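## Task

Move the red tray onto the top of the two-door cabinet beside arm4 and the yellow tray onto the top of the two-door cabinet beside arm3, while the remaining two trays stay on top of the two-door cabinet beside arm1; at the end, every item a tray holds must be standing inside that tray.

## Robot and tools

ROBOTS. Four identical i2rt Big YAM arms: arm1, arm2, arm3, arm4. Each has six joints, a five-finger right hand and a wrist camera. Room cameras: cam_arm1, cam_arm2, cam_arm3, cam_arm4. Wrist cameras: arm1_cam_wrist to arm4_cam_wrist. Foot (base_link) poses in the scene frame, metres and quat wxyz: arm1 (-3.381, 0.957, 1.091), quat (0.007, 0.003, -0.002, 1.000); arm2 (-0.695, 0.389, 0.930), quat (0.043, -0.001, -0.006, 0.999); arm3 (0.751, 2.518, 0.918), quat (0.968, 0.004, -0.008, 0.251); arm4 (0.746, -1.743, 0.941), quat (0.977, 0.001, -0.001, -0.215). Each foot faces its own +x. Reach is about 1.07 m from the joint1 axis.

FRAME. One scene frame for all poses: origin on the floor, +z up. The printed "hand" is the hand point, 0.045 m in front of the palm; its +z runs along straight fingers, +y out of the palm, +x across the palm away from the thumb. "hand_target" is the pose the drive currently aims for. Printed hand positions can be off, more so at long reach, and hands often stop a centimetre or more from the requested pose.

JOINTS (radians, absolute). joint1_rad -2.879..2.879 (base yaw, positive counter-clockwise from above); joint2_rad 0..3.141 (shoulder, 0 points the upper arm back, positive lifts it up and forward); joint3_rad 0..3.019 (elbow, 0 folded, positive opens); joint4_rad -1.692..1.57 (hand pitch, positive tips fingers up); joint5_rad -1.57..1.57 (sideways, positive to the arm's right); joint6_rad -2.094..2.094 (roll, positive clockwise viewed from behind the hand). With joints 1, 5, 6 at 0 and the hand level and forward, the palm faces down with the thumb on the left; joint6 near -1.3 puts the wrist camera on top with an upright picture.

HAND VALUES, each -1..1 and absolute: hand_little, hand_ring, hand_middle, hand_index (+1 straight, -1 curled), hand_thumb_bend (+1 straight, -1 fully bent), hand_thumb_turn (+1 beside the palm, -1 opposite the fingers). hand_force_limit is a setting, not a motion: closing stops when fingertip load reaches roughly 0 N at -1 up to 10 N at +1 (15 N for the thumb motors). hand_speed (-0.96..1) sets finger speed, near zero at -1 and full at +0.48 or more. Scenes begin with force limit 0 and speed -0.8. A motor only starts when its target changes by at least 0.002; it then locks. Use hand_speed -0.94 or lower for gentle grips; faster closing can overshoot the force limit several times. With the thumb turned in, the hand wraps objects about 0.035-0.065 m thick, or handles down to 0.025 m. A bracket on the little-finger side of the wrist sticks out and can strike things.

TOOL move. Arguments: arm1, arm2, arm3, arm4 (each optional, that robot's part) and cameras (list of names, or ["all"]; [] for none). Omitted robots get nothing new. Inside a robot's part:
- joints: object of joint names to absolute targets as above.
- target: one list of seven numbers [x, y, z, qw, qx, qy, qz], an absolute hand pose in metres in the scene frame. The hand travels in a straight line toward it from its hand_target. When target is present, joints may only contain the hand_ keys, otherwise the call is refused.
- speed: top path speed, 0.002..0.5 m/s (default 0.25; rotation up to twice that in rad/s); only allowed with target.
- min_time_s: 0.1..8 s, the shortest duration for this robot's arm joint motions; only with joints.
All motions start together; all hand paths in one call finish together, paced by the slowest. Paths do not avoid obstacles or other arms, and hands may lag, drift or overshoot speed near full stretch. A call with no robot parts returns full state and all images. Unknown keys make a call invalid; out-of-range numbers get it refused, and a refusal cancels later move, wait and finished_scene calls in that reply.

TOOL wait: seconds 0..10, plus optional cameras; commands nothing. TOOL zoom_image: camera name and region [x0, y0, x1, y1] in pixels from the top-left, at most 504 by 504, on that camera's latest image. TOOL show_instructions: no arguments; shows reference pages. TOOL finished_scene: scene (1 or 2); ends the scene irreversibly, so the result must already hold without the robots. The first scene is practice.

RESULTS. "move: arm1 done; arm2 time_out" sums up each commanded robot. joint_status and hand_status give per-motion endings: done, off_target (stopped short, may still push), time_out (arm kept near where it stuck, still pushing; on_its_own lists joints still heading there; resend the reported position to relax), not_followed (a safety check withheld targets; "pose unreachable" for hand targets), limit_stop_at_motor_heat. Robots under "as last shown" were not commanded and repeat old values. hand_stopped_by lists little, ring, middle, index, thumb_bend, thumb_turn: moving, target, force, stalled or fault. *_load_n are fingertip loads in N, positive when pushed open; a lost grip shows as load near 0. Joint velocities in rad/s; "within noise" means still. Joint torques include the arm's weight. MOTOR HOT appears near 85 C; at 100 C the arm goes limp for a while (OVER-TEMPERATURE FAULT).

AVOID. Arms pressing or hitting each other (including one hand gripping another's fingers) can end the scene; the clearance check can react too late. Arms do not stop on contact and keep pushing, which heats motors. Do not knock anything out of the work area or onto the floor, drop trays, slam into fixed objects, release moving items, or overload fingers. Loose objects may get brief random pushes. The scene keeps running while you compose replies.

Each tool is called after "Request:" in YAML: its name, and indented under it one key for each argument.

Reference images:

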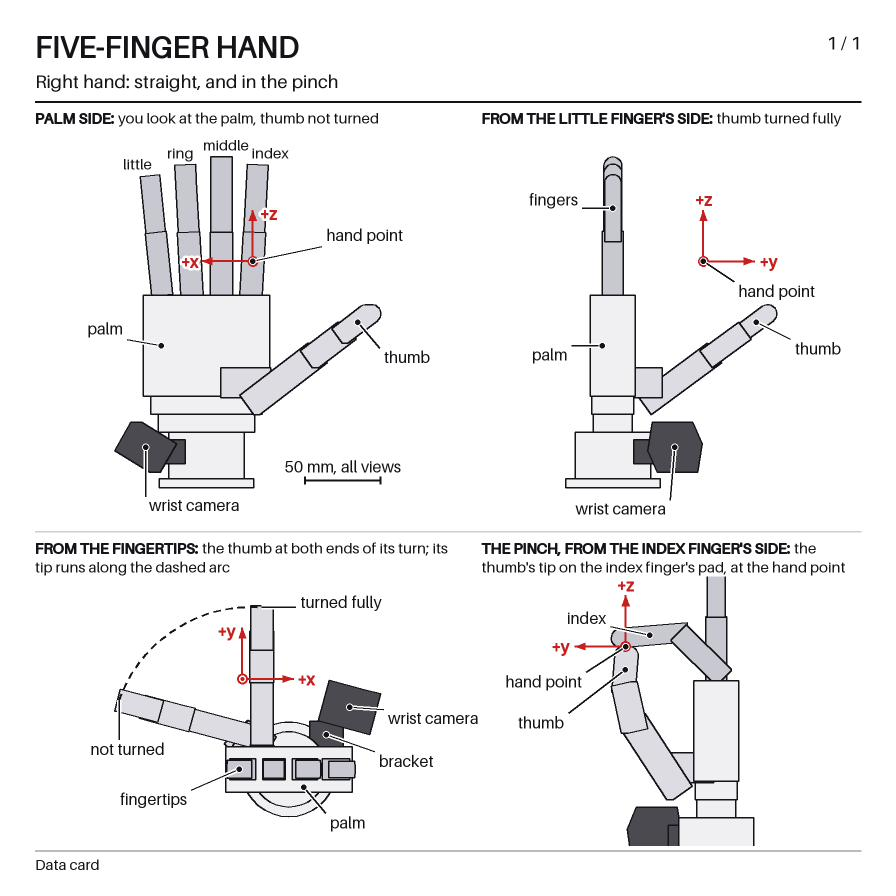

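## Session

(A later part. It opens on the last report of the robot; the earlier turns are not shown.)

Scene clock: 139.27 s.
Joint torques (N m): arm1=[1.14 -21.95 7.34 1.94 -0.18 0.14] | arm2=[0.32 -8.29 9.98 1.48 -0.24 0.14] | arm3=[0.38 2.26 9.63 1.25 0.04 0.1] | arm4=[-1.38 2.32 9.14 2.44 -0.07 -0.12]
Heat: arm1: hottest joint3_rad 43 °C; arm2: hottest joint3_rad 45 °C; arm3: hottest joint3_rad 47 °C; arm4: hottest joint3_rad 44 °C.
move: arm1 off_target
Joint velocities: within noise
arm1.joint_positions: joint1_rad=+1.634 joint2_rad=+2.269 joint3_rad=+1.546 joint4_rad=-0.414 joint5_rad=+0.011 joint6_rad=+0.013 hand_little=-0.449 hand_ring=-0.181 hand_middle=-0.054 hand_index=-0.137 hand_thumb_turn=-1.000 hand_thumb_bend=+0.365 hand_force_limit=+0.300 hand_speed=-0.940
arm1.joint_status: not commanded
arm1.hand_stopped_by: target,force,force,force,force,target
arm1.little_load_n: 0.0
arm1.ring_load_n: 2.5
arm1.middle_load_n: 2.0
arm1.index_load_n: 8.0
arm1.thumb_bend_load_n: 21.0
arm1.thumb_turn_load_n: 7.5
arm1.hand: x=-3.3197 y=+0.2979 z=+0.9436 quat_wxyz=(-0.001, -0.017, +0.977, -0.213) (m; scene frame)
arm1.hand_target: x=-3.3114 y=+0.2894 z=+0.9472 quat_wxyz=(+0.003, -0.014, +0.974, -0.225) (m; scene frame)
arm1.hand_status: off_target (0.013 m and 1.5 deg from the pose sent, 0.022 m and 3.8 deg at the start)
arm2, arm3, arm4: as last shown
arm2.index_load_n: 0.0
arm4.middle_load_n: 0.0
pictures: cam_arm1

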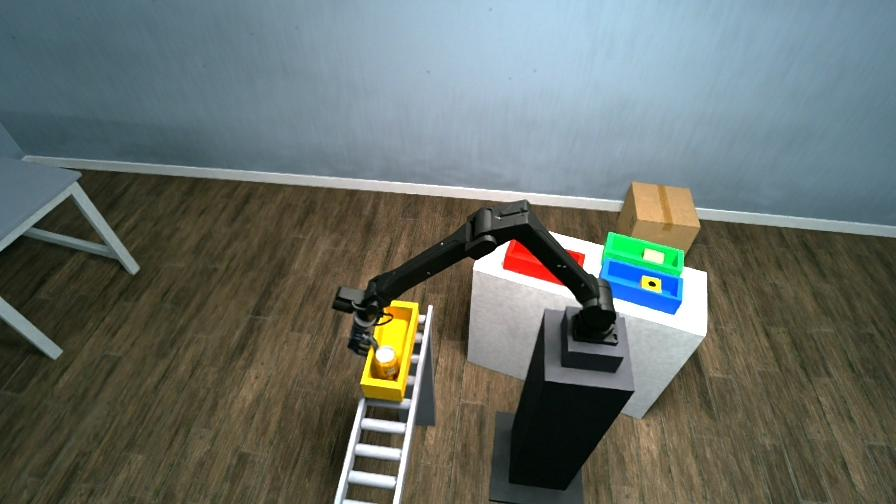

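Request:
move:
  arm1: {"target": [-3.311, 0.305, 0.968, 0.0033, -0.0145, 0.9743, -0.2250], "speed": 0.03}
  cameras: ["cam_arm1"]

Request:
zoom_image:
  camera: "cam_arm1"
  region: [320, 270, 480, 430]

Scene clock: 142.90 s.
Joint torques (N m): arm1=[1.26 -25.82 6.68 1.22 -0.22 0.15] | arm2=[-0.44 -8.59 9.89 1.52 -0.28 0.14] | arm3=[0.38 2.2 9.65 1.26 0.04 0.1] | arm4=[-1.67 2.02 9.17 2.35 -0.08 -0.13]
Heat: arm1: hottest joint3_rad 43 °C; arm2: hottest joint3_rad 45 °C; arm3: hottest joint3_rad 47 °C; arm4: hottest joint3_rad 44 °C.
move: arm1 off_target
Joint velocities: within noise
arm1.joint_positions: joint1_rad=+1.636 joint2_rad=+2.254 joint3_rad=+1.490 joint4_rad=-0.404 joint5_rad=+0.011 joint6_rad=+0.013 hand_little=-0.449 hand_ring=-0.181 hand_middle=-0.054 hand_index=-0.137 hand_thumb_turn=-1.000 hand_thumb_bend=+0.365 hand_force_limit=+0.300 hand_speed=-0.940
arm1.joint_status: not commanded
arm1.hand_stopped_by: target,force,force,force,force,target
arm1.little_load_n: 0.5
arm1.ring_load_n: 3.0
arm1.middle_load_n: 2.0
arm1.index_load_n: 7.5
arm1.thumb_bend_load_n: 21.0
arm1.thumb_turn_load_n: 7.0
arm1.hand: x=-3.3199 y=+0.3208 z=+0.9348 quat_wxyz=(-0.002, -0.018, +0.980, -0.198) (m; scene frame)
arm1.hand_target: x=-3.3104 y=+0.3049 z=+0.9683 quat_wxyz=(+0.004, -0.015, +0.974, -0.225) (m; scene frame)
arm1.hand_status: off_target (0.038 m and 3.2 deg from the pose sent, 0.027 m and 1.5 deg at the start)
arm2, arm3, arm4: as last shown
pictures: cam_arm1

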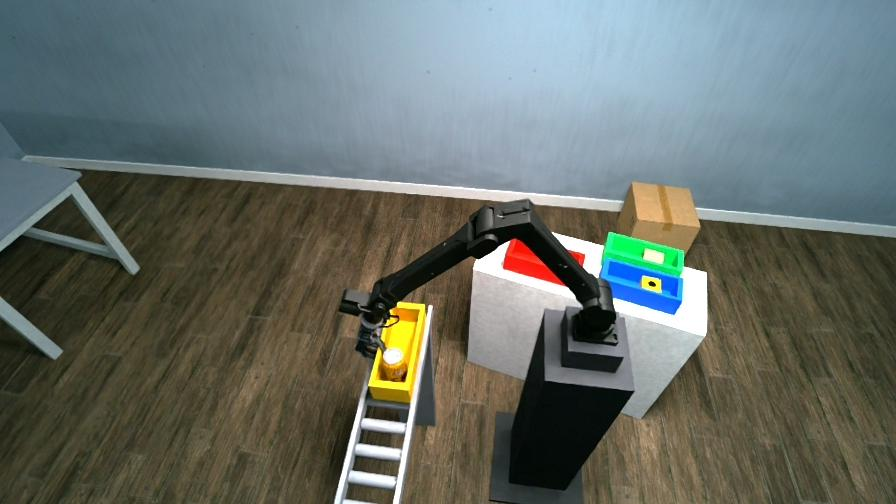

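Scaled by 3.150 from the camera's 896x504 image, which has a finer 1280x720 frame.

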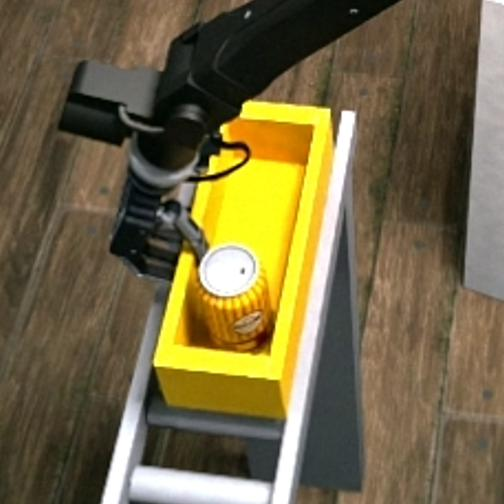

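Request:
move:
  arm1: {"target": [-3.311, 0.294, 0.945, 0.0033, -0.0145, 0.9743, -0.2250], "speed": 0.03}
  cameras: ["cam_arm1"]

Request:
zoom_image:
  camera: "cam_arm1"
  region: [320, 270, 480, 430]

Scene clock: 146.47 s.
Joint torques (N m): arm1=[1.08 -21.3 9.52 1.68 -0.2 0.15] | arm2=[-0.21 -7.94 9.74 1.44 -0.28 0.13] | arm3=[0.32 2.32 9.66 1.29 0.04 0.1] | arm4=[-1.14 2.37 9.25 2.26 -0.03 -0.12]
Heat: arm1: hottest joint3_rad 43 °C; arm2: hottest joint3_rad 45 °C; arm3: hottest joint3_rad 47 °C; arm4: hottest joint3_rad 44 °C.
move: arm1 off_target
Joint velocities: within noise
arm1.joint_positions: joint1_rad=+1.636 joint2_rad=+2.262 joint3_rad=+1.490 joint4_rad=-0.394 joint5_rad=+0.011 joint6_rad=+0.013 hand_little=-0.449 hand_ring=-0.181 hand_middle=-0.054 hand_index=-0.137 hand_thumb_turn=-1.000 hand_thumb_bend=+0.365 hand_force_limit=+0.300 hand_speed=-0.940
arm1.joint_status: not commanded
arm1.hand_stopped_by: target,force,force,force,force,target
arm1.little_load_n: 0.5
arm1.ring_load_n: 3.0
arm1.middle_load_n: 2.5
arm1.index_load_n: 8.0
arm1.thumb_bend_load_n: 20.5
arm1.thumb_turn_load_n: 7.0
arm1.hand: x=-3.3199 y=+0.3205 z=+0.9306 quat_wxyz=(-0.002, -0.018, +0.980, -0.199) (m; scene frame)
arm1.hand_target: x=-3.3109 y=+0.2954 z=+0.9445 quat_wxyz=(+0.003, -0.014, +0.974, -0.224) (m; scene frame)
arm1.hand_status: off_target (0.031 m and 3.1 deg from the pose sent, 0.030 m and 3.2 deg at the start)
arm2, arm3, arm4: as last shown
arm3.index_load_n: -0.5
pictures: cam_arm1

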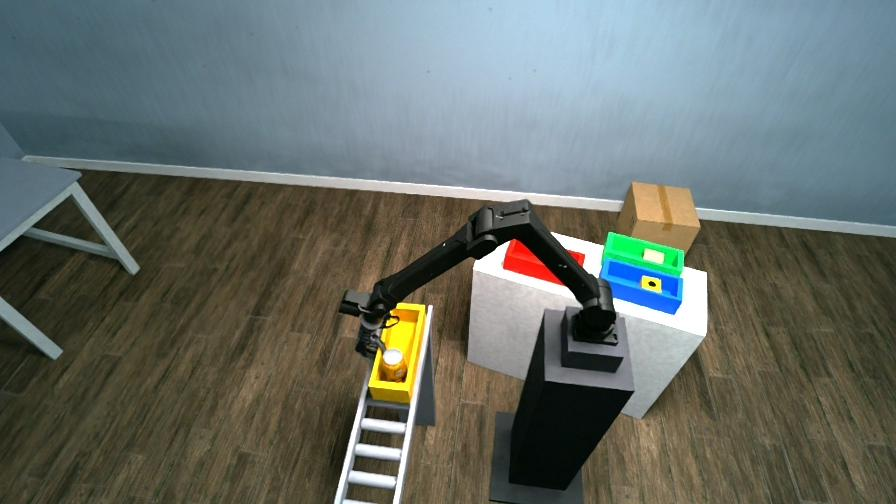

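Scaled by 3.150 from the camera's 896x504 image, which has a finer 1280x720 frame.

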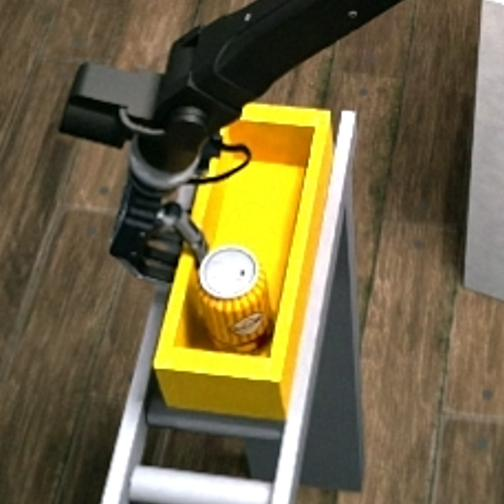

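Request:
move:
  arm1: {"target": [-3.311, 0.283, 0.948, 0.0033, -0.0145, 0.9743, -0.2250], "speed": 0.03}
  cameras: ["cam_arm1"]

Request:
zoom_image:
  camera: "cam_arm1"
  region: [320, 270, 480, 430]

Scene clock: 148.93 s.
Joint torques (N m): arm1=[0.97 -21.19 10.66 0.62 -0.2 0.14] | arm2=[-0.44 -8.53 9.77 1.48 -0.2 0.1] | arm3=[0.26 2.2 9.65 1.25 0.04 0.1] | arm4=[-1.67 2.08 9.22 2.47 -0.04 -0.12]
Heat: arm1: hottest joint3_rad 43 °C; arm2: hottest joint3_rad 44 °C; arm3: hottest joint3_rad 47 °C; arm4: hottest joint3_rad 44 °C.
move: arm1 off_target
Joint velocities: within noise
arm1.joint_positions: joint1_rad=+1.636 joint2_rad=+2.276 joint3_rad=+1.519 joint4_rad=-0.394 joint5_rad=+0.011 joint6_rad=+0.013 hand_little=-0.449 hand_ring=-0.181 hand_middle=-0.054 hand_index=-0.137 hand_thumb_turn=-1.000 hand_thumb_bend=+0.365 hand_force_limit=+0.300 hand_speed=-0.940
arm1.joint_status: not commanded
arm1.hand_stopped_by: target,force,force,force,force,target
arm1.little_load_n: 0.5
arm1.ring_load_n: 3.0
arm1.middle_load_n: 2.0
arm1.index_load_n: 7.5
arm1.thumb_bend_load_n: 20.5
arm1.thumb_turn_load_n: 7.0
arm1.hand: x=-3.3193 y=+0.3089 z=+0.9315 quat_wxyz=(-0.001, -0.018, +0.978, -0.206) (m; scene frame)
arm1.hand_target: x=-3.3108 y=+0.2838 z=+0.9486 quat_wxyz=(+0.003, -0.014, +0.974, -0.226) (m; scene frame)
arm1.hand_status: off_target (0.032 m and 2.3 deg from the pose sent, 0.042 m and 3.1 deg at the start)
arm2: as last shown
arm3.joint_positions: joint1_rad=-0.398 joint2_rad=+0.594 joint3_rad=+1.308 joint4_rad=-1.617 joint5_rad=+0.009 joint6_rad=-1.289 hand_little=+1.000 hand_ring=+1.000 hand_middle=+1.000 hand_index=+1.000 hand_thumb_turn=+1.000 hand_thumb_bend=+1.000 hand_force_limit=+0.000 hand_speed=-0.800
arm3.joint_status: not commanded
arm3.hand_stopped_by: target,target,target,target,target,target
arm3.little_load_n: 0.0
arm3.ring_load_n: 0.0
arm3.middle_load_n: 0.0
arm3.index_load_n: 0.0
arm3.thumb_bend_load_n: 0.0
arm3.thumb_turn_load_n: 0.0
arm3.hand: x=+0.9140 y=+2.4805 z=+1.3293 quat_wxyz=(-0.065, +0.939, -0.084, +0.328) (m; scene frame)
arm3.hand_target: x=+0.9147 y=+2.4805 z=+1.3393 quat_wxyz=(-0.067, +0.934, -0.084, +0.340) (m; scene frame)
arm3.hand_status: not commanded
arm4.joint_positions: joint1_rad=-0.372 joint2_rad=+0.628 joint3_rad=+1.427 joint4_rad=-1.367 joint5_rad=-0.046 joint6_rad=-0.848 hand_little=+1.000 hand_ring=+1.000 hand_middle=+1.000 hand_index=+1.000 hand_thumb_turn=+1.000 hand_thumb_bend=+1.000 hand_force_limit=+0.000 hand_speed=-0.800
arm4.joint_status: not commanded
arm4.hand_stopped_by: target,target,target,target,target,target
arm4.little_load_n: 0.0
arm4.ring_load_n: 0.0
arm4.middle_load_n: 0.0
arm4.index_load_n: 0.0
arm4.thumb_bend_load_n: 0.0
arm4.thumb_turn_load_n: -0.5
arm4.hand: x=+0.8813 y=-1.9107 z=+1.4245 quat_wxyz=(-0.002, +0.640, -0.599, +0.481) (m; scene frame)
arm4.hand_target: x=+0.8806 y=-1.9099 z=+1.4342 quat_wxyz=(-0.001, +0.636, -0.595, +0.491) (m; scene frame)
arm4.hand_status: not commanded
pictures: cam_arm1

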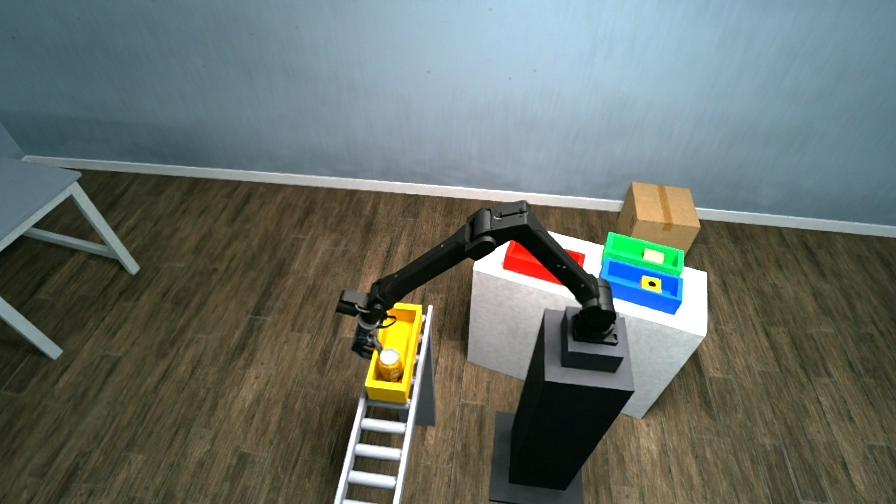

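Scaled by 3.150 from the camera's 896x504 image, which has a finer 1280x720 frame.

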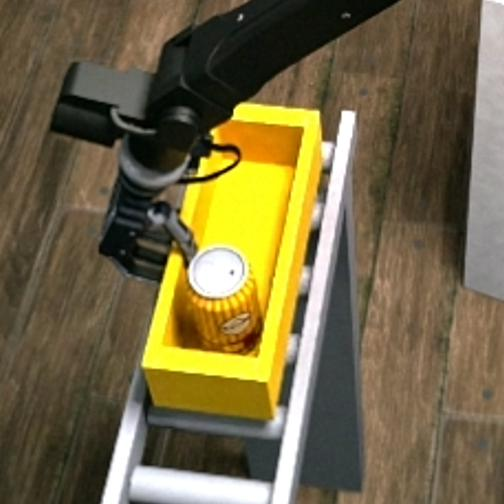

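Request:
move:
  arm1: {"target": [-3.311, 0.288, 0.922, 0.0033, -0.0145, 0.9743, -0.2250], "speed": 0.03}
  cameras: ["cam_arm1"]

Request:
zoom_image:
  camera: "cam_arm1"
  region: [320, 270, 480, 430]

Scene clock: 151.70 s.
Joint torques (N m): arm1=[1.08 -20.89 9.31 1.87 -0.21 0.14] | arm2=[0.26 -9.29 9.8 1.43 -0.23 0.13] | arm3=[0.32 2.26 9.63 1.24 0.04 0.11] | arm4=[-1.73 1.96 9.16 2.44 -0.05 -0.12]
Heat: arm1: hottest joint3_rad 43 °C; arm2: hottest joint3_rad 44 °C; arm3: hottest joint3_rad 47 °C; arm4: hottest joint3_rad 44 °C.
move: arm1 off_target
Joint velocities: within noise
arm1.joint_positions: joint1_rad=+1.636 joint2_rad=+2.303 joint3_rad=+1.519 joint4_rad=-0.371 joint5_rad=+0.011 joint6_rad=+0.013 hand_little=-0.449 hand_ring=-0.181 hand_middle=-0.054 hand_index=-0.137 hand_thumb_turn=-1.000 hand_thumb_bend=+0.365 hand_force_limit=+0.300 hand_speed=-0.940
arm1.joint_status: not commanded
arm1.hand_stopped_by: target,force,force,force,force,target
arm1.little_load_n: 0.5
arm1.ring_load_n: 2.5
arm1.middle_load_n: 2.0
arm1.index_load_n: 7.5
arm1.thumb_bend_load_n: 21.0
arm1.thumb_turn_load_n: 8.0
arm1.hand: x=-3.3195 y=+0.3109 z=+0.9154 quat_wxyz=(-0.001, -0.018, +0.979, -0.204) (m; scene frame)
arm1.hand_target: x=-3.3109 y=+0.2887 z=+0.9229 quat_wxyz=(+0.003, -0.014, +0.974, -0.226) (m; scene frame)
arm1.hand_status: off_target (0.025 m and 2.5 deg from the pose sent, 0.024 m and 2.3 deg at the start)
arm2, arm3, arm4: as last shown
arm2.ring_load_n: -0.5
arm4.thumb_turn_load_n: 0.0
pictures: cam_arm1

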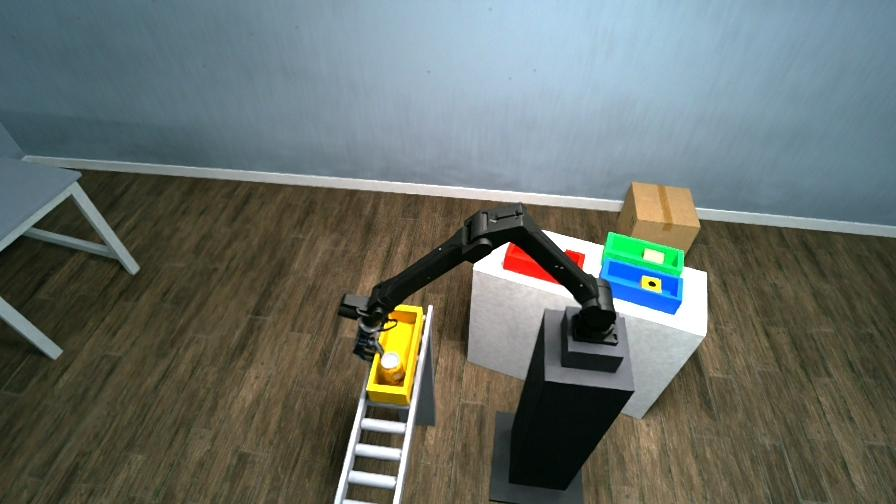

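Scaled by 3.150 from the camera's 896x504 image, which has a finer 1280x720 frame.

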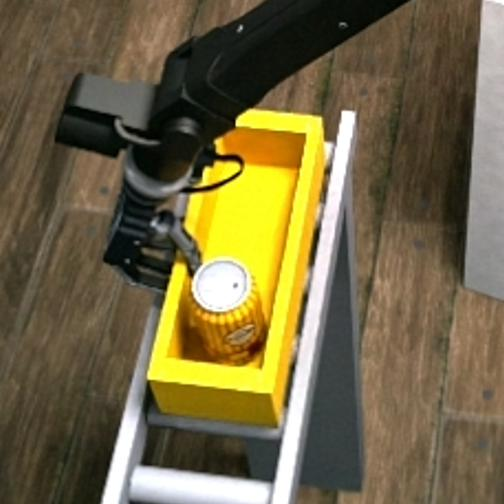

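Request:
move:
  arm1: {"target": [-3.311, 0.288, 0.902, 0.0033, -0.0145, 0.9743, -0.2250], "speed": 0.03}
  cameras: ["cam_arm1"]

Request:
zoom_image:
  camera: "cam_arm1"
  region: [320, 270, 480, 430]

Scene clock: 156.30 s.
Joint torques (N m): arm1=[0.85 -18.43 9.31 2.37 -0.19 0.15] | arm2=[-0.15 -9.11 9.61 1.54 -0.22 0.15] | arm3=[0.32 2.32 9.65 1.28 0.04 0.1] | arm4=[-1.14 2.14 9.28 2.41 -0.03 -0.13]
Heat: arm1: hottest joint3_rad 44 °C; arm2: hottest joint3_rad 44 °C; arm3: hottest joint3_rad 47 °C; arm4: hottest joint3_rad 44 °C.
move: arm1 off_target
Joint velocities: within noise
arm1.joint_positions: joint1_rad=+1.638 joint2_rad=+2.309 joint3_rad=+1.523 joint4_rad=-0.351 joint5_rad=+0.011 joint6_rad=+0.013 hand_little=-0.449 hand_ring=-0.181 hand_middle=-0.054 hand_index=-0.137 hand_thumb_turn=-1.000 hand_thumb_bend=+0.365 hand_force_limit=+0.300 hand_speed=-0.940
arm1.joint_status: not commanded
arm1.hand_stopped_by: target,force,force,force,force,target
arm1.little_load_n: 1.0
arm1.ring_load_n: 1.5
arm1.middle_load_n: 0.5
arm1.index_load_n: 8.0
arm1.thumb_bend_load_n: 18.0
arm1.thumb_turn_load_n: 7.5
arm1.hand: x=-3.3182 y=+0.3051 z=+0.9141 quat_wxyz=(-0.001, -0.019, +0.977, -0.213) (m; scene frame)
arm1.hand_target: x=-3.3111 y=+0.2898 z=+0.9021 quat_wxyz=(+0.003, -0.014, +0.974, -0.225) (m; scene frame)
arm1.hand_status: off_target (0.022 m and 1.6 deg from the pose sent, 0.028 m and 2.5 deg at the start)
arm2.joint_positions: joint1_rad=+0.121 joint2_rad=+1.306 joint3_rad=+1.146 joint4_rad=-1.217 joint5_rad=+0.016 joint6_rad=+1.480 hand_little=+0.300 hand_ring=+0.300 hand_middle=+0.300 hand_index=+0.300 hand_thumb_turn=-1.000 hand_thumb_bend=+0.600 hand_force_limit=+0.000 hand_speed=-0.700
arm2.joint_status: not commanded
arm2.hand_stopped_by: target,target,target,target,target,target
arm2.little_load_n: 0.0
arm2.ring_load_n: 0.0
arm2.middle_load_n: 0.0
arm2.index_load_n: 0.0
arm2.thumb_bend_load_n: 0.0
arm2.thumb_turn_load_n: 0.0
arm2.hand: x=-1.1351 y=+0.3120 z=+1.1210 quat_wxyz=(-0.017, +0.993, +0.062, -0.094) (m; scene frame)
arm2.hand_target: x=-1.1411 y=+0.3057 z=+1.1220 quat_wxyz=(-0.014, +0.993, +0.064, -0.103) (m; scene frame)
arm2.hand_status: not commanded
arm3, arm4: as last shown
pictures: cam_arm1

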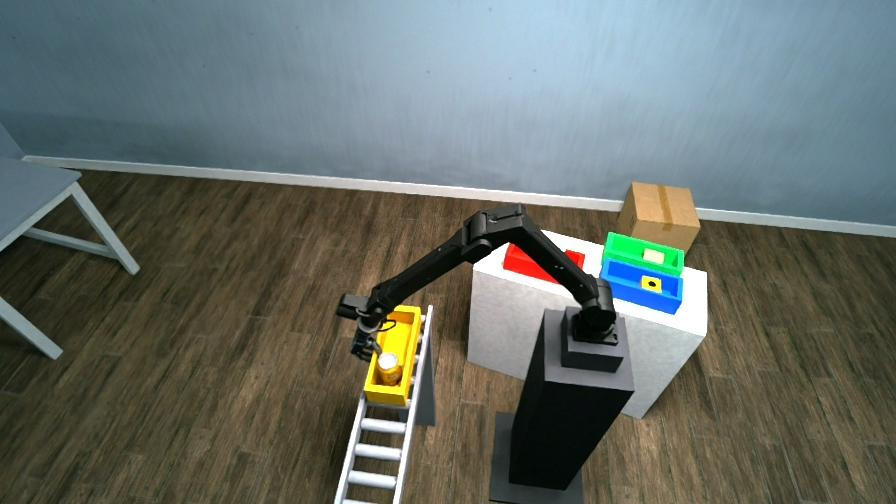

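Scaled by 3.150 from the camera's 896x504 image, which has a finer 1280x720 frame.

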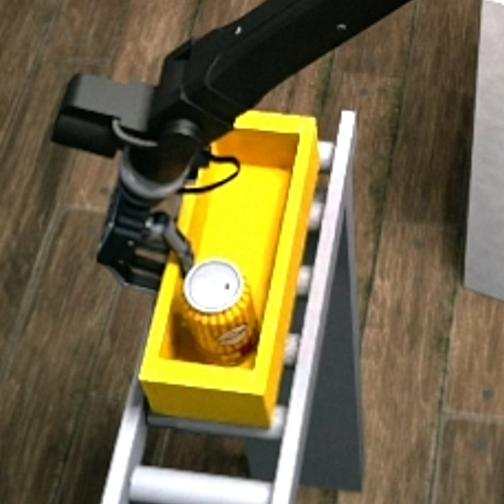

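Request:
move:
  arm1: {"target": [-3.311, 0.292, 0.922, 0.0033, -0.0145, 0.9743, -0.2250], "speed": 0.03}

Request:
move:
  arm1: {"joints": {"hand_thumb_bend": 0.65, "hand_little": 0.3, "hand_ring": 0.3, "hand_middle": 0.3, "hand_index": 0.3, "hand_speed": -0.85}}
  cameras: ["arm1_cam_wrist", "cam_arm1"]

Request:
zoom_image:
  camera: "cam_arm1"
  region: [320, 270, 480, 430]

Scene clock: 159.50 s.
Joint torques (N m): arm1=[0.91 -21.89 8.09 1.35 -0.19 0.15] | arm2=[-0.62 -8.29 9.87 1.63 -0.21 0.11] | arm3=[0.32 2.26 9.65 1.26 0.04 0.1] | arm4=[-1.55 2.49 9.22 2.55 -0.08 -0.11]
Heat: arm1: hottest joint3_rad 44 °C; arm2: hottest joint3_rad 44 °C; arm3: hottest joint3_rad 47 °C; arm4: hottest joint3_rad 44 °C.
move: arm1 off_target
Joint velocities: within noise
arm1.joint_positions: joint1_rad=+1.638 joint2_rad=+2.309 joint3_rad=+1.523 joint4_rad=-0.351 joint5_rad=+0.011 joint6_rad=+0.013 hand_little=-0.449 hand_ring=-0.181 hand_middle=-0.054 hand_index=-0.137 hand_thumb_turn=-1.000 hand_thumb_bend=+0.365 hand_force_limit=+0.300 hand_speed=-0.940
arm1.joint_status: not commanded
arm1.hand_stopped_by: target,force,force,force,force,target
arm1.little_load_n: 1.0
arm1.ring_load_n: 1.5
arm1.middle_load_n: 0.5
arm1.index_load_n: 7.5
arm1.thumb_bend_load_n: 18.0
arm1.thumb_turn_load_n: 7.0
arm1.hand: x=-3.3182 y=+0.3051 z=+0.9141 quat_wxyz=(-0.001, -0.019, +0.977, -0.213) (m; scene frame)
arm1.hand_target: x=-3.3110 y=+0.2922 z=+0.9220 quat_wxyz=(+0.003, -0.015, +0.974, -0.225) (m; scene frame)
arm1.hand_status: off_target (0.017 m and 1.6 deg from the pose sent, 0.017 m and 1.6 deg at the start)
arm2, arm3, arm4: as last shown
arm2.thumb_turn_load_n: -0.5
arm3.thumb_bend_load_n: -0.5
pictures: none

Scene clock: 161.77 s.
Joint torques (N m): arm1=[0.21 -21.95 8.08 1.35 0 0.09] | arm2=[-0.44 -9 9.63 1.48 -0.22 0.08] | arm3=[0.32 2.26 9.63 1.26 0.04 0.1] | arm4=[-1.49 2.02 9.22 2.4 -0.05 -0.13]
Heat: arm1: hottest joint3_rad 44 °C; arm2: hottest joint3_rad 44 °C; arm3: hottest joint3_rad 47 °C; arm4: hottest joint3_rad 45 °C.
move: arm1 done
Joint velocities: within noise
arm1.joint_positions: joint1_rad=+1.645 joint2_rad=+2.309 joint3_rad=+1.523 joint4_rad=-0.351 joint5_rad=-0.007 joint6_rad=+0.030 hand_little=+0.300 hand_ring=+0.300 hand_middle=+0.300 hand_index=+0.300 hand_thumb_turn=-1.000 hand_thumb_bend=+0.650 hand_force_limit=+0.300 hand_speed=-0.850
arm1.joint_status: all done
arm1.hand_stopped_by: target,target,target,target,target,target
arm1.little_load_n: 0.0
arm1.ring_load_n: 0.0
arm1.middle_load_n: 0.0
arm1.index_load_n: 0.0
arm1.thumb_bend_load_n: 0.0
arm1.thumb_turn_load_n: 0.5
arm1.hand: x=-3.3086 y=+0.3056 z=+0.9148 quat_wxyz=(+0.011, -0.016, +0.977, -0.213) (m; scene frame)
arm1.hand_target: x=-3.3085 y=+0.2922 z=+0.9225 quat_wxyz=(+0.011, -0.010, +0.974, -0.225) (m; scene frame)
arm1.hand_status: not commanded
arm2, arm3, arm4: as last shown
arm2.thumb_turn_load_n: 0.0
arm3.thumb_bend_load_n: 0.0
pictures: arm1_cam_wrist, cam_arm1

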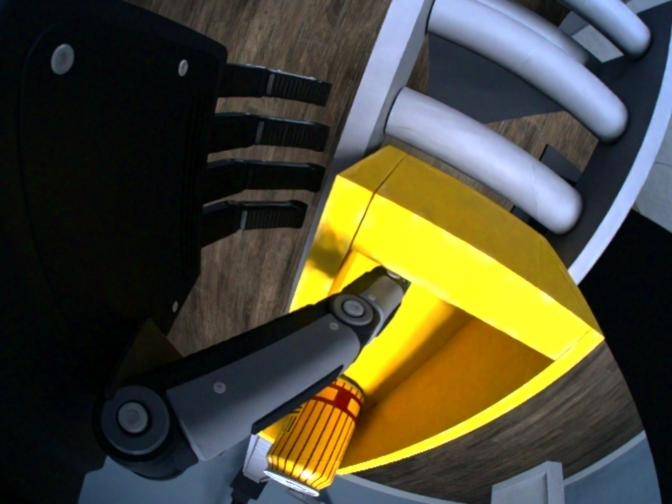

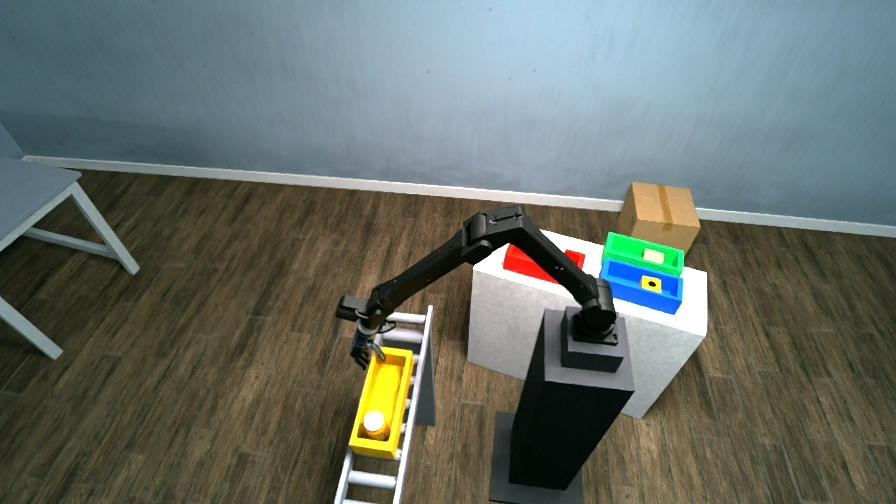

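Scaled by 3.150 from the camera's 896x504 image, which has a finer 1280x720 frame.

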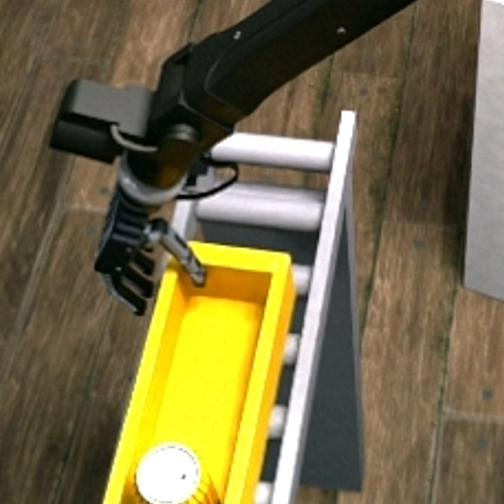

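Request:
move:
  arm1: {"target": [-3.316, 0.292, 1.08, 0.0033, -0.0145, 0.9743, -0.2250], "speed": 0.12}
  cameras: ["cam_arm1", "cam_arm2"]

Scene clock: 164.77 s.
Joint torques (N m): arm1=[-0.5 -21.13 10.37 0.59 0.01 -0.13] | arm2=[-0.32 -8.53 9.88 1.55 -0.26 0.12] | arm3=[0.32 2.26 9.65 1.28 0.04 0.1] | arm4=[-1.32 2.32 9.29 2.4 -0.05 -0.14]
Heat: arm1: hottest joint3_rad 44 °C; arm2: hottest joint3_rad 44 °C; arm3: hottest joint3_rad 47 °C; arm4: hottest joint3_rad 45 °C.
move: arm1 off_target
Joint velocities: within noise
arm1.joint_positions: joint1_rad=+1.645 joint2_rad=+2.072 joint3_rad=+1.569 joint4_rad=-0.629 joint5_rad=+0.002 joint6_rad=+0.030 hand_little=+0.300 hand_ring=+0.300 hand_middle=+0.300 hand_index=+0.300 hand_thumb_turn=-1.000 hand_thumb_bend=+0.650 hand_force_limit=+0.300 hand_speed=-0.850
arm1.joint_status: not commanded
arm1.hand_stopped_by: target,target,target,target,target,target
arm1.little_load_n: 0.0
arm1.ring_load_n: 0.0
arm1.middle_load_n: 0.0
arm1.index_load_n: 0.0
arm1.thumb_bend_load_n: -0.5
arm1.thumb_turn_load_n: 0.0
arm1.hand: x=-3.3094 y=+0.3020 z=+1.0666 quat_wxyz=(+0.006, -0.015, +0.976, -0.216) (m; scene frame)
arm1.hand_target: x=-3.3159 y=+0.2901 z=+1.0796 quat_wxyz=(+0.003, -0.014, +0.974, -0.225) (m; scene frame)
arm1.hand_status: off_target (0.018 m and 1.1 deg from the pose sent, 0.166 m and 1.7 deg at the start)
arm2, arm3, arm4: as last shown
pictures: cam_arm1, cam_arm2

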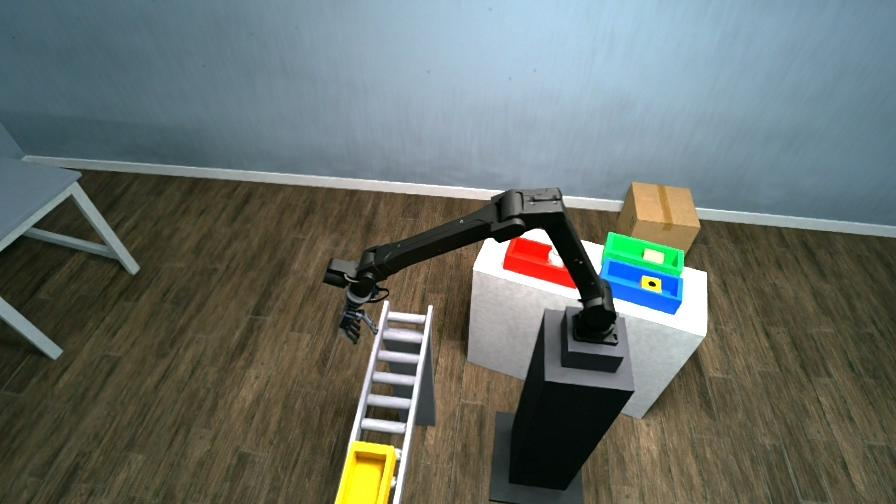

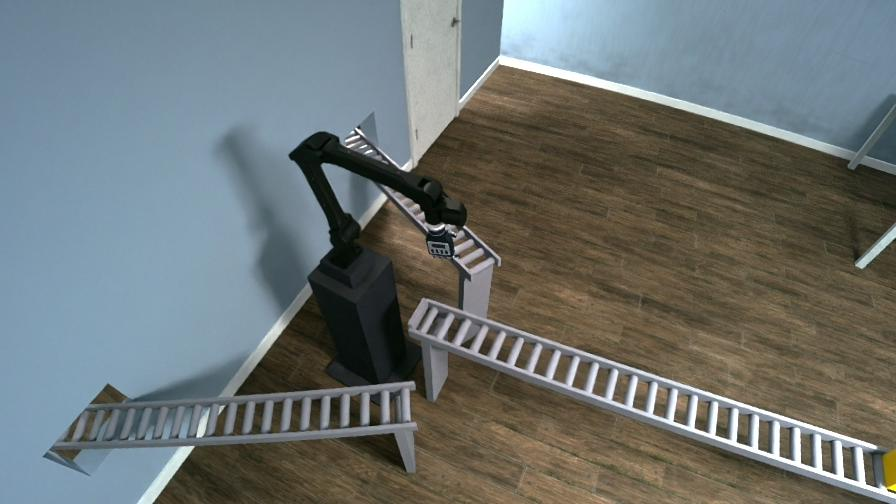

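Request:
move:
  arm1: {"joints": {"joint1_rad": 0.06, "joint2_rad": 1.85, "joint3_rad": 1.45, "joint4_rad": -0.70, "joint5_rad": 0.25, "joint6_rad": 0.15}, "min_time_s": 5}
  cameras: ["arm1_cam_wrist", "arm2_cam_wrist", "cam_arm2"]

Request:
zoom_image:
  camera: "cam_arm2"
  region: [380, 260, 620, 420]

Scene clock: 172.07 s.
Joint torques (N m): arm1=[0.85 -19.55 7.66 0.66 0.14 0.15] | arm2=[-0.26 -8.41 9.84 1.57 -0.22 0.12] | arm3=[0.32 2.26 9.66 1.28 0.04 0.1] | arm4=[-1.32 2.08 9.21 2.4 -0.04 -0.12]
Heat: arm1: hottest joint3_rad 44 °C; arm2: hottest joint3_rad 43 °C; arm3: hottest joint3_rad 48 °C; arm4: hottest joint3_rad 45 °C.
move: arm1 done
Joint velocities: within noise
arm1.joint_positions: joint1_rad=+0.050 joint2_rad=+1.861 joint3_rad=+1.456 joint4_rad=-0.683 joint5_rad=+0.249 joint6_rad=+0.130 hand_little=+0.300 hand_ring=+0.300 hand_middle=+0.300 hand_index=+0.300 hand_thumb_turn=-1.000 hand_thumb_bend=+0.650 hand_force_limit=+0.300 hand_speed=-0.850
arm1.joint_status: all done
arm1.hand_stopped_by: target,target,target,target,target,target
arm1.little_load_n: 0.0
arm1.ring_load_n: 0.0
arm1.middle_load_n: 0.0
arm1.index_load_n: 0.0
arm1.thumb_bend_load_n: 0.0
arm1.thumb_turn_load_n: 0.0
arm1.hand: x=-4.0036 y=+0.9460 z=+1.1514 quat_wxyz=(-0.248, +0.732, +0.626, -0.104) (m; scene frame)
arm1.hand_target: x=-3.9979 y=+0.9422 z=+1.1541 quat_wxyz=(-0.244, +0.737, +0.622, -0.102) (m; scene frame)
arm1.hand_status: not commanded
arm2, arm3, arm4: as last shown
pictures: arm1_cam_wrist, arm2_cam_wrist, cam_arm2

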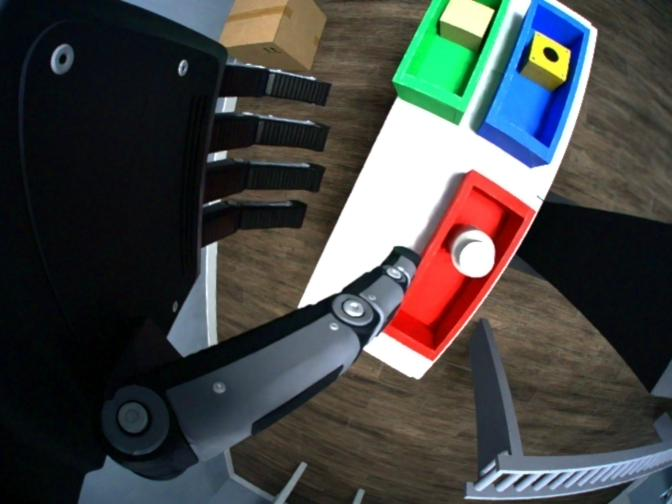

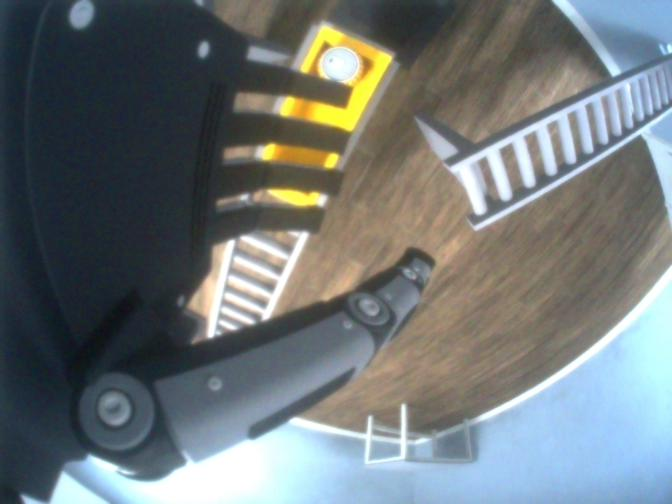

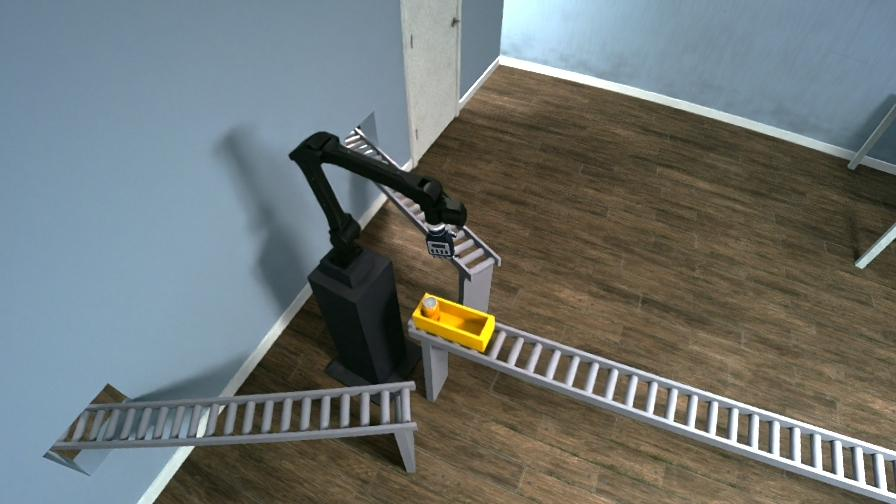

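Scaled by 2.100 from the camera's 896x504 image, which has a finer 1280x720 frame.

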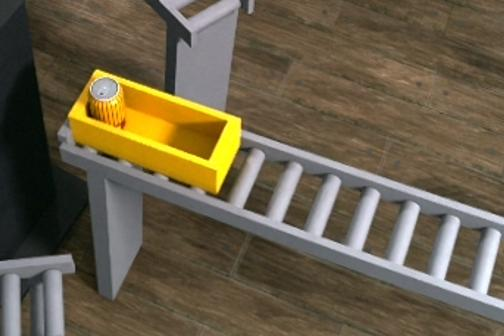

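Request:
move:
  arm1: {"target": [-3.99, 0.88, 0.985, -0.1644, 0.7734, 0.5988, -0.1273], "speed": 0.1}
  arm2: {"target": [-1.155, 0.457, 0.88, -0.2079, 0.9779, -0.0222, 0.0047], "speed": 0.1}
  cameras: ["arm1_cam_wrist", "arm2_cam_wrist"]

Scene clock: 190.20 s.
Joint torques (N m): arm1=[1.2 -16.56 6.52 2.1 -0.16 0.17] | arm2=[-2.26 -11.4 7.1 1.2 0.36 0.08] | arm3=[0.32 2.26 9.65 1.26 0.04 0.11] | arm4=[-1.14 1.79 9.31 2.41 -0.08 -0.14]
Heat: arm1: hottest joint3_rad 43 °C; arm2: hottest joint3_rad 43 °C; arm3: hottest joint3_rad 48 °C; arm4: hottest joint3_rad 45 °C.
move: arm1 off_target; arm2 off_target
Joint velocities: within noise
arm1.joint_positions: joint1_rad=+0.102 joint2_rad=+2.064 joint3_rad=+1.350 joint4_rad=-0.448 joint5_rad=+0.139 joint6_rad=+0.300 hand_little=+0.300 hand_ring=+0.300 hand_middle=+0.300 hand_index=+0.300 hand_thumb_turn=-1.000 hand_thumb_bend=+0.650 hand_force_limit=+0.300 hand_speed=-0.850
arm1.joint_status: not commanded
arm1.hand_stopped_by: target,target,target,target,target,target
arm1.little_load_n: 0.0
arm1.ring_load_n: 0.0
arm1.middle_load_n: 0.0
arm1.index_load_n: 0.0
arm1.thumb_bend_load_n: 0.0
arm1.thumb_turn_load_n: 0.0
arm1.hand: x=-3.9908 y=+0.8844 z=+1.0066 quat_wxyz=(-0.172, +0.768, +0.603, -0.131) (m; scene frame)
arm1.hand_target: x=-3.9865 y=+0.8770 z=+0.9868 quat_wxyz=(-0.164, +0.772, +0.601, -0.127) (m; scene frame)
arm1.hand_status: off_target (0.022 m and 1.3 deg from the pose sent, 0.179 m and 11.5 deg at the start)
arm2.joint_positions: joint1_rad=-0.003 joint2_rad=+1.731 joint3_rad=+0.971 joint4_rad=-0.802 joint5_rad=+0.383 joint6_rad=+1.509 hand_little=+0.300 hand_ring=+0.300 hand_middle=+0.300 hand_index=+0.300 hand_thumb_turn=-1.000 hand_thumb_bend=+0.600 hand_force_limit=+0.000 hand_speed=-0.700
arm2.joint_status: not commanded
arm2.hand_stopped_by: target,target,target,target,target,target
arm2.little_load_n: 0.0
arm2.ring_load_n: 0.0
arm2.middle_load_n: 0.0
arm2.index_load_n: 0.5
arm2.thumb_bend_load_n: 0.5
arm2.thumb_turn_load_n: 0.0
arm2.hand: x=-1.1472 y=+0.4457 z=+0.8824 quat_wxyz=(-0.196, +0.980, -0.014, +0.012) (m; scene frame)
arm2.hand_target: x=-1.1528 y=+0.4534 z=+0.8816 quat_wxyz=(-0.199, +0.980, -0.026, +0.005) (m; scene frame)
arm2.hand_status: off_target (0.014 m and 1.8 deg from the pose sent, 0.282 m and 26.6 deg at the start)
arm3, arm4: as last shown
pictures: arm1_cam_wrist, arm2_cam_wrist

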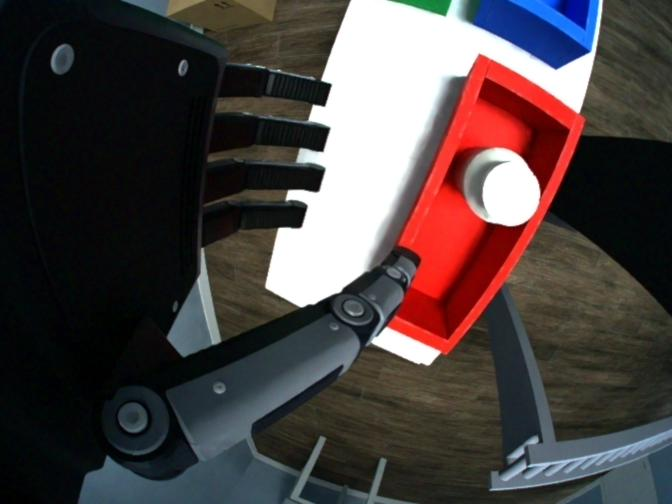

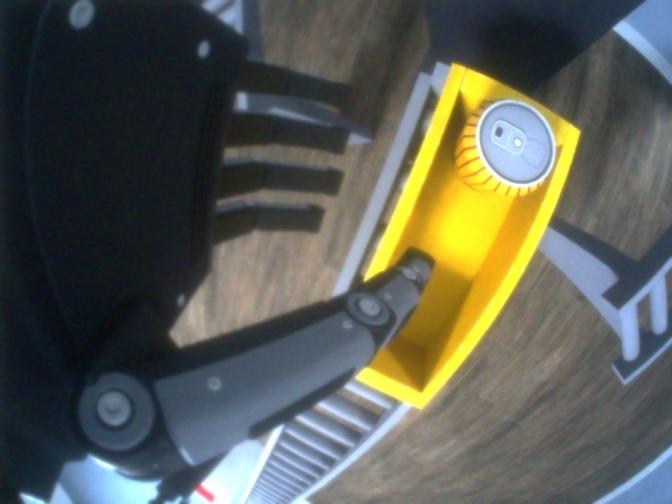

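Request:
zoom_image:
  camera: "arm2_cam_wrist"
  region: [330, 50, 600, 420]

Request:
zoom_image:
  camera: "arm1_cam_wrist"
  region: [350, 40, 620, 380]

Scaled by 1.362 from the camera's 672x504 image, which has a finer 960x720 frame.

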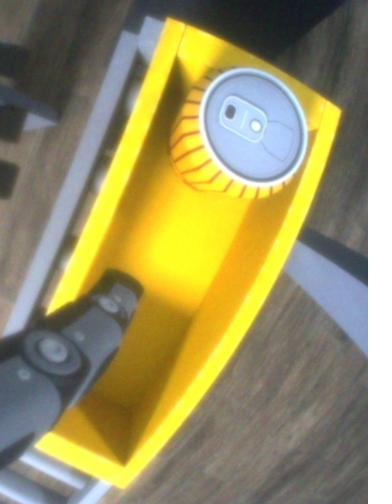

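Scaled by 1.482 from the camera's 672x504 image, which has a finer 960x720 frame.

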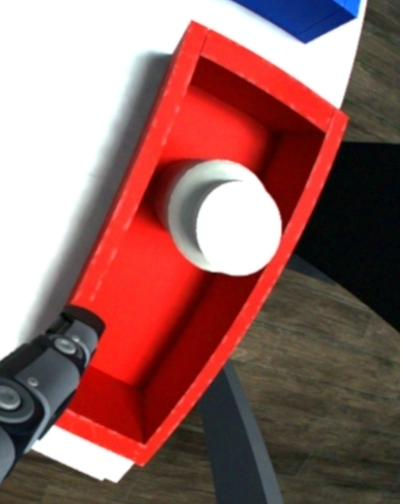

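Request:
move:
  arm1: {"target": [-3.958, 0.873, 0.915, -0.1650, 0.7760, 0.5954, -0.1266], "speed": 0.06}
  arm2: {"target": [-1.154, 0.449, 0.80, -0.2079, 0.9779, -0.0222, 0.0047], "speed": 0.06}
  cameras: ["arm1_cam_wrist", "arm2_cam_wrist"]

Request:
zoom_image:
  camera: "arm2_cam_wrist"
  region: [230, 50, 600, 420]

Request:
zoom_image:
  camera: "arm1_cam_wrist"
  region: [250, 20, 620, 390]

Scene clock: 215.80 s.
Joint torques (N m): arm1=[1.26 -16.26 5.35 2.03 0.14 0.2] | arm2=[-0.79 -12.98 5.49 1.01 0.4 0.15] | arm3=[0.32 2.2 9.65 1.26 0.04 0.1] | arm4=[-1.08 2.2 9.25 2.47 -0.03 -0.13]
Heat: arm1: hottest joint2_rad 41 °C; arm2: hottest joint3_rad 43 °C; arm3: hottest joint3_rad 48 °C; arm4: hottest joint3_rad 45 °C.
move: arm1 off_target; arm2 done
Joint velocities: within noise
arm1.joint_positions: joint1_rad=+0.114 joint2_rad=+2.148 joint3_rad=+1.244 joint4_rad=-0.259 joint5_rad=+0.142 joint6_rad=+0.326 hand_little=+0.300 hand_ring=+0.300 hand_middle=+0.300 hand_index=+0.300 hand_thumb_turn=-1.000 hand_thumb_bend=+0.650 hand_force_limit=+0.300 hand_speed=-0.850
arm1.joint_status: not commanded
arm1.hand_stopped_by: target,target,target,target,target,target
arm1.little_load_n: 0.0
arm1.ring_load_n: 0.0
arm1.middle_load_n: 0.0
arm1.index_load_n: 0.0
arm1.thumb_bend_load_n: 0.0
arm1.thumb_turn_load_n: 0.0
arm1.hand: x=-3.9632 y=+0.8793 z=+0.9353 quat_wxyz=(-0.171, +0.772, +0.597, -0.133) (m; scene frame)
arm1.hand_target: x=-3.9562 y=+0.8738 z=+0.9165 quat_wxyz=(-0.165, +0.776, +0.595, -0.127) (m; scene frame)
arm1.hand_status: off_target (0.022 m and 1.1 deg from the pose sent, 0.098 m and 1.6 deg at the start)
arm2.joint_positions: joint1_rad=-0.003 joint2_rad=+1.908 joint3_rad=+0.941 joint4_rad=-0.592 joint5_rad=+0.401 joint6_rad=+1.523 hand_little=+0.300 hand_ring=+0.300 hand_middle=+0.300 hand_index=+0.300 hand_thumb_turn=-1.000 hand_thumb_bend=+0.600 hand_force_limit=+0.000 hand_speed=-0.700
arm2.joint_status: not commanded
arm2.hand_stopped_by: target,target,target,target,target,target
arm2.little_load_n: 0.0
arm2.ring_load_n: 0.0
arm2.middle_load_n: 0.0
arm2.index_load_n: 0.0
arm2.thumb_bend_load_n: 0.0
arm2.thumb_turn_load_n: 0.0
arm2.hand: x=-1.1499 y=+0.4511 z=+0.8036 quat_wxyz=(-0.205, +0.978, -0.021, +0.009) (m; scene frame)
arm2.hand_target: x=-1.1532 y=+0.4492 z=+0.8005 quat_wxyz=(-0.208, +0.978, -0.023, +0.004) (m; scene frame)
arm2.hand_status: done (0.006 m and 0.6 deg from the pose sent, 0.083 m and 1.8 deg at the start)
arm3.joint_positions: joint1_rad=-0.398 joint2_rad=+0.594 joint3_rad=+1.308 joint4_rad=-1.617 joint5_rad=+0.009 joint6_rad=-1.289 hand_little=+1.000 hand_ring=+1.000 hand_middle=+1.000 hand_index=+1.000 hand_thumb_turn=+1.000 hand_thumb_bend=+1.000 hand_force_limit=+0.000 hand_speed=-0.800
arm3.joint_status: not commanded
arm3.hand_stopped_by: target,target,target,target,target,target
arm3.little_load_n: 0.0
arm3.ring_load_n: 0.0
arm3.middle_load_n: 0.0
arm3.index_load_n: -0.5
arm3.thumb_bend_load_n: 0.0
arm3.thumb_turn_load_n: 0.0
arm3.hand: x=+0.9140 y=+2.4805 z=+1.3293 quat_wxyz=(-0.065, +0.939, -0.084, +0.328) (m; scene frame)
arm3.hand_target: x=+0.9147 y=+2.4805 z=+1.3393 quat_wxyz=(-0.067, +0.934, -0.084, +0.340) (m; scene frame)
arm3.hand_status: not commanded
arm4.joint_positions: joint1_rad=-0.372 joint2_rad=+0.628 joint3_rad=+1.427 joint4_rad=-1.367 joint5_rad=-0.046 joint6_rad=-0.848 hand_little=+1.000 hand_ring=+1.000 hand_middle=+1.000 hand_index=+1.000 hand_thumb_turn=+1.000 hand_thumb_bend=+1.000 hand_force_limit=+0.000 hand_speed=-0.800
arm4.joint_status: not commanded
arm4.hand_stopped_by: target,target,target,target,target,target
arm4.little_load_n: 0.0
arm4.ring_load_n: 0.0
arm4.middle_load_n: 0.0
arm4.index_load_n: 0.0
arm4.thumb_bend_load_n: 0.0
arm4.thumb_turn_load_n: 0.0
arm4.hand: x=+0.8813 y=-1.9107 z=+1.4245 quat_wxyz=(-0.002, +0.640, -0.599, +0.481) (m; scene frame)
arm4.hand_target: x=+0.8806 y=-1.9099 z=+1.4342 quat_wxyz=(-0.001, +0.636, -0.595, +0.491) (m; scene frame)
arm4.hand_status: not commanded
pictures: arm1_cam_wrist, arm2_cam_wrist

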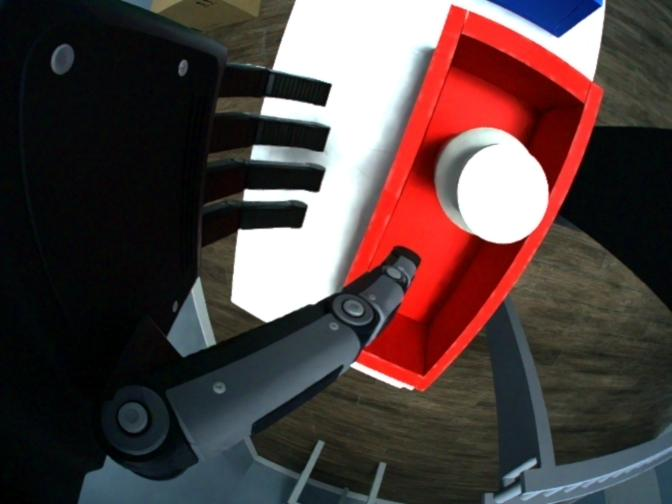

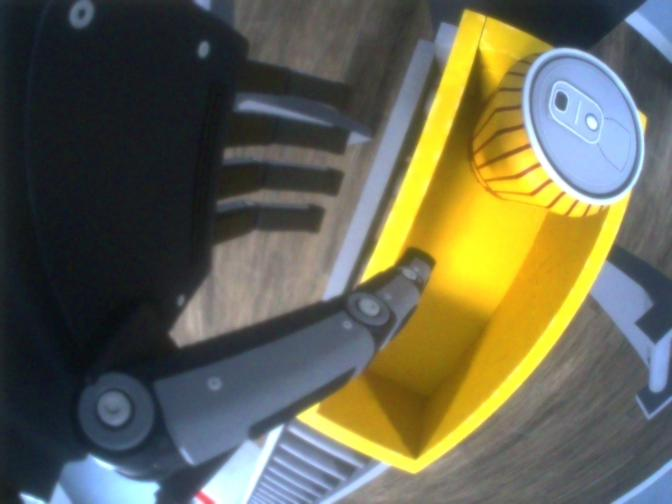

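Scaled by 1.362 from the camera's 672x504 image, which has a finer 960x720 frame.

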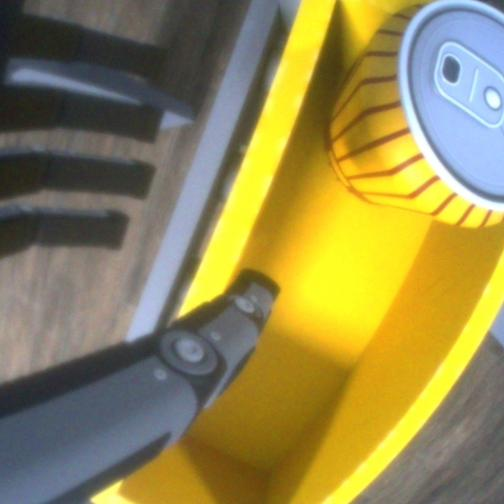

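Scaled by 1.362 from the camera's 672x504 image, which has a finer 960x720 frame.

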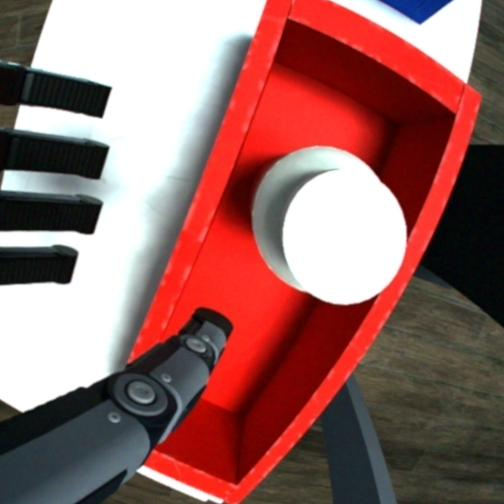

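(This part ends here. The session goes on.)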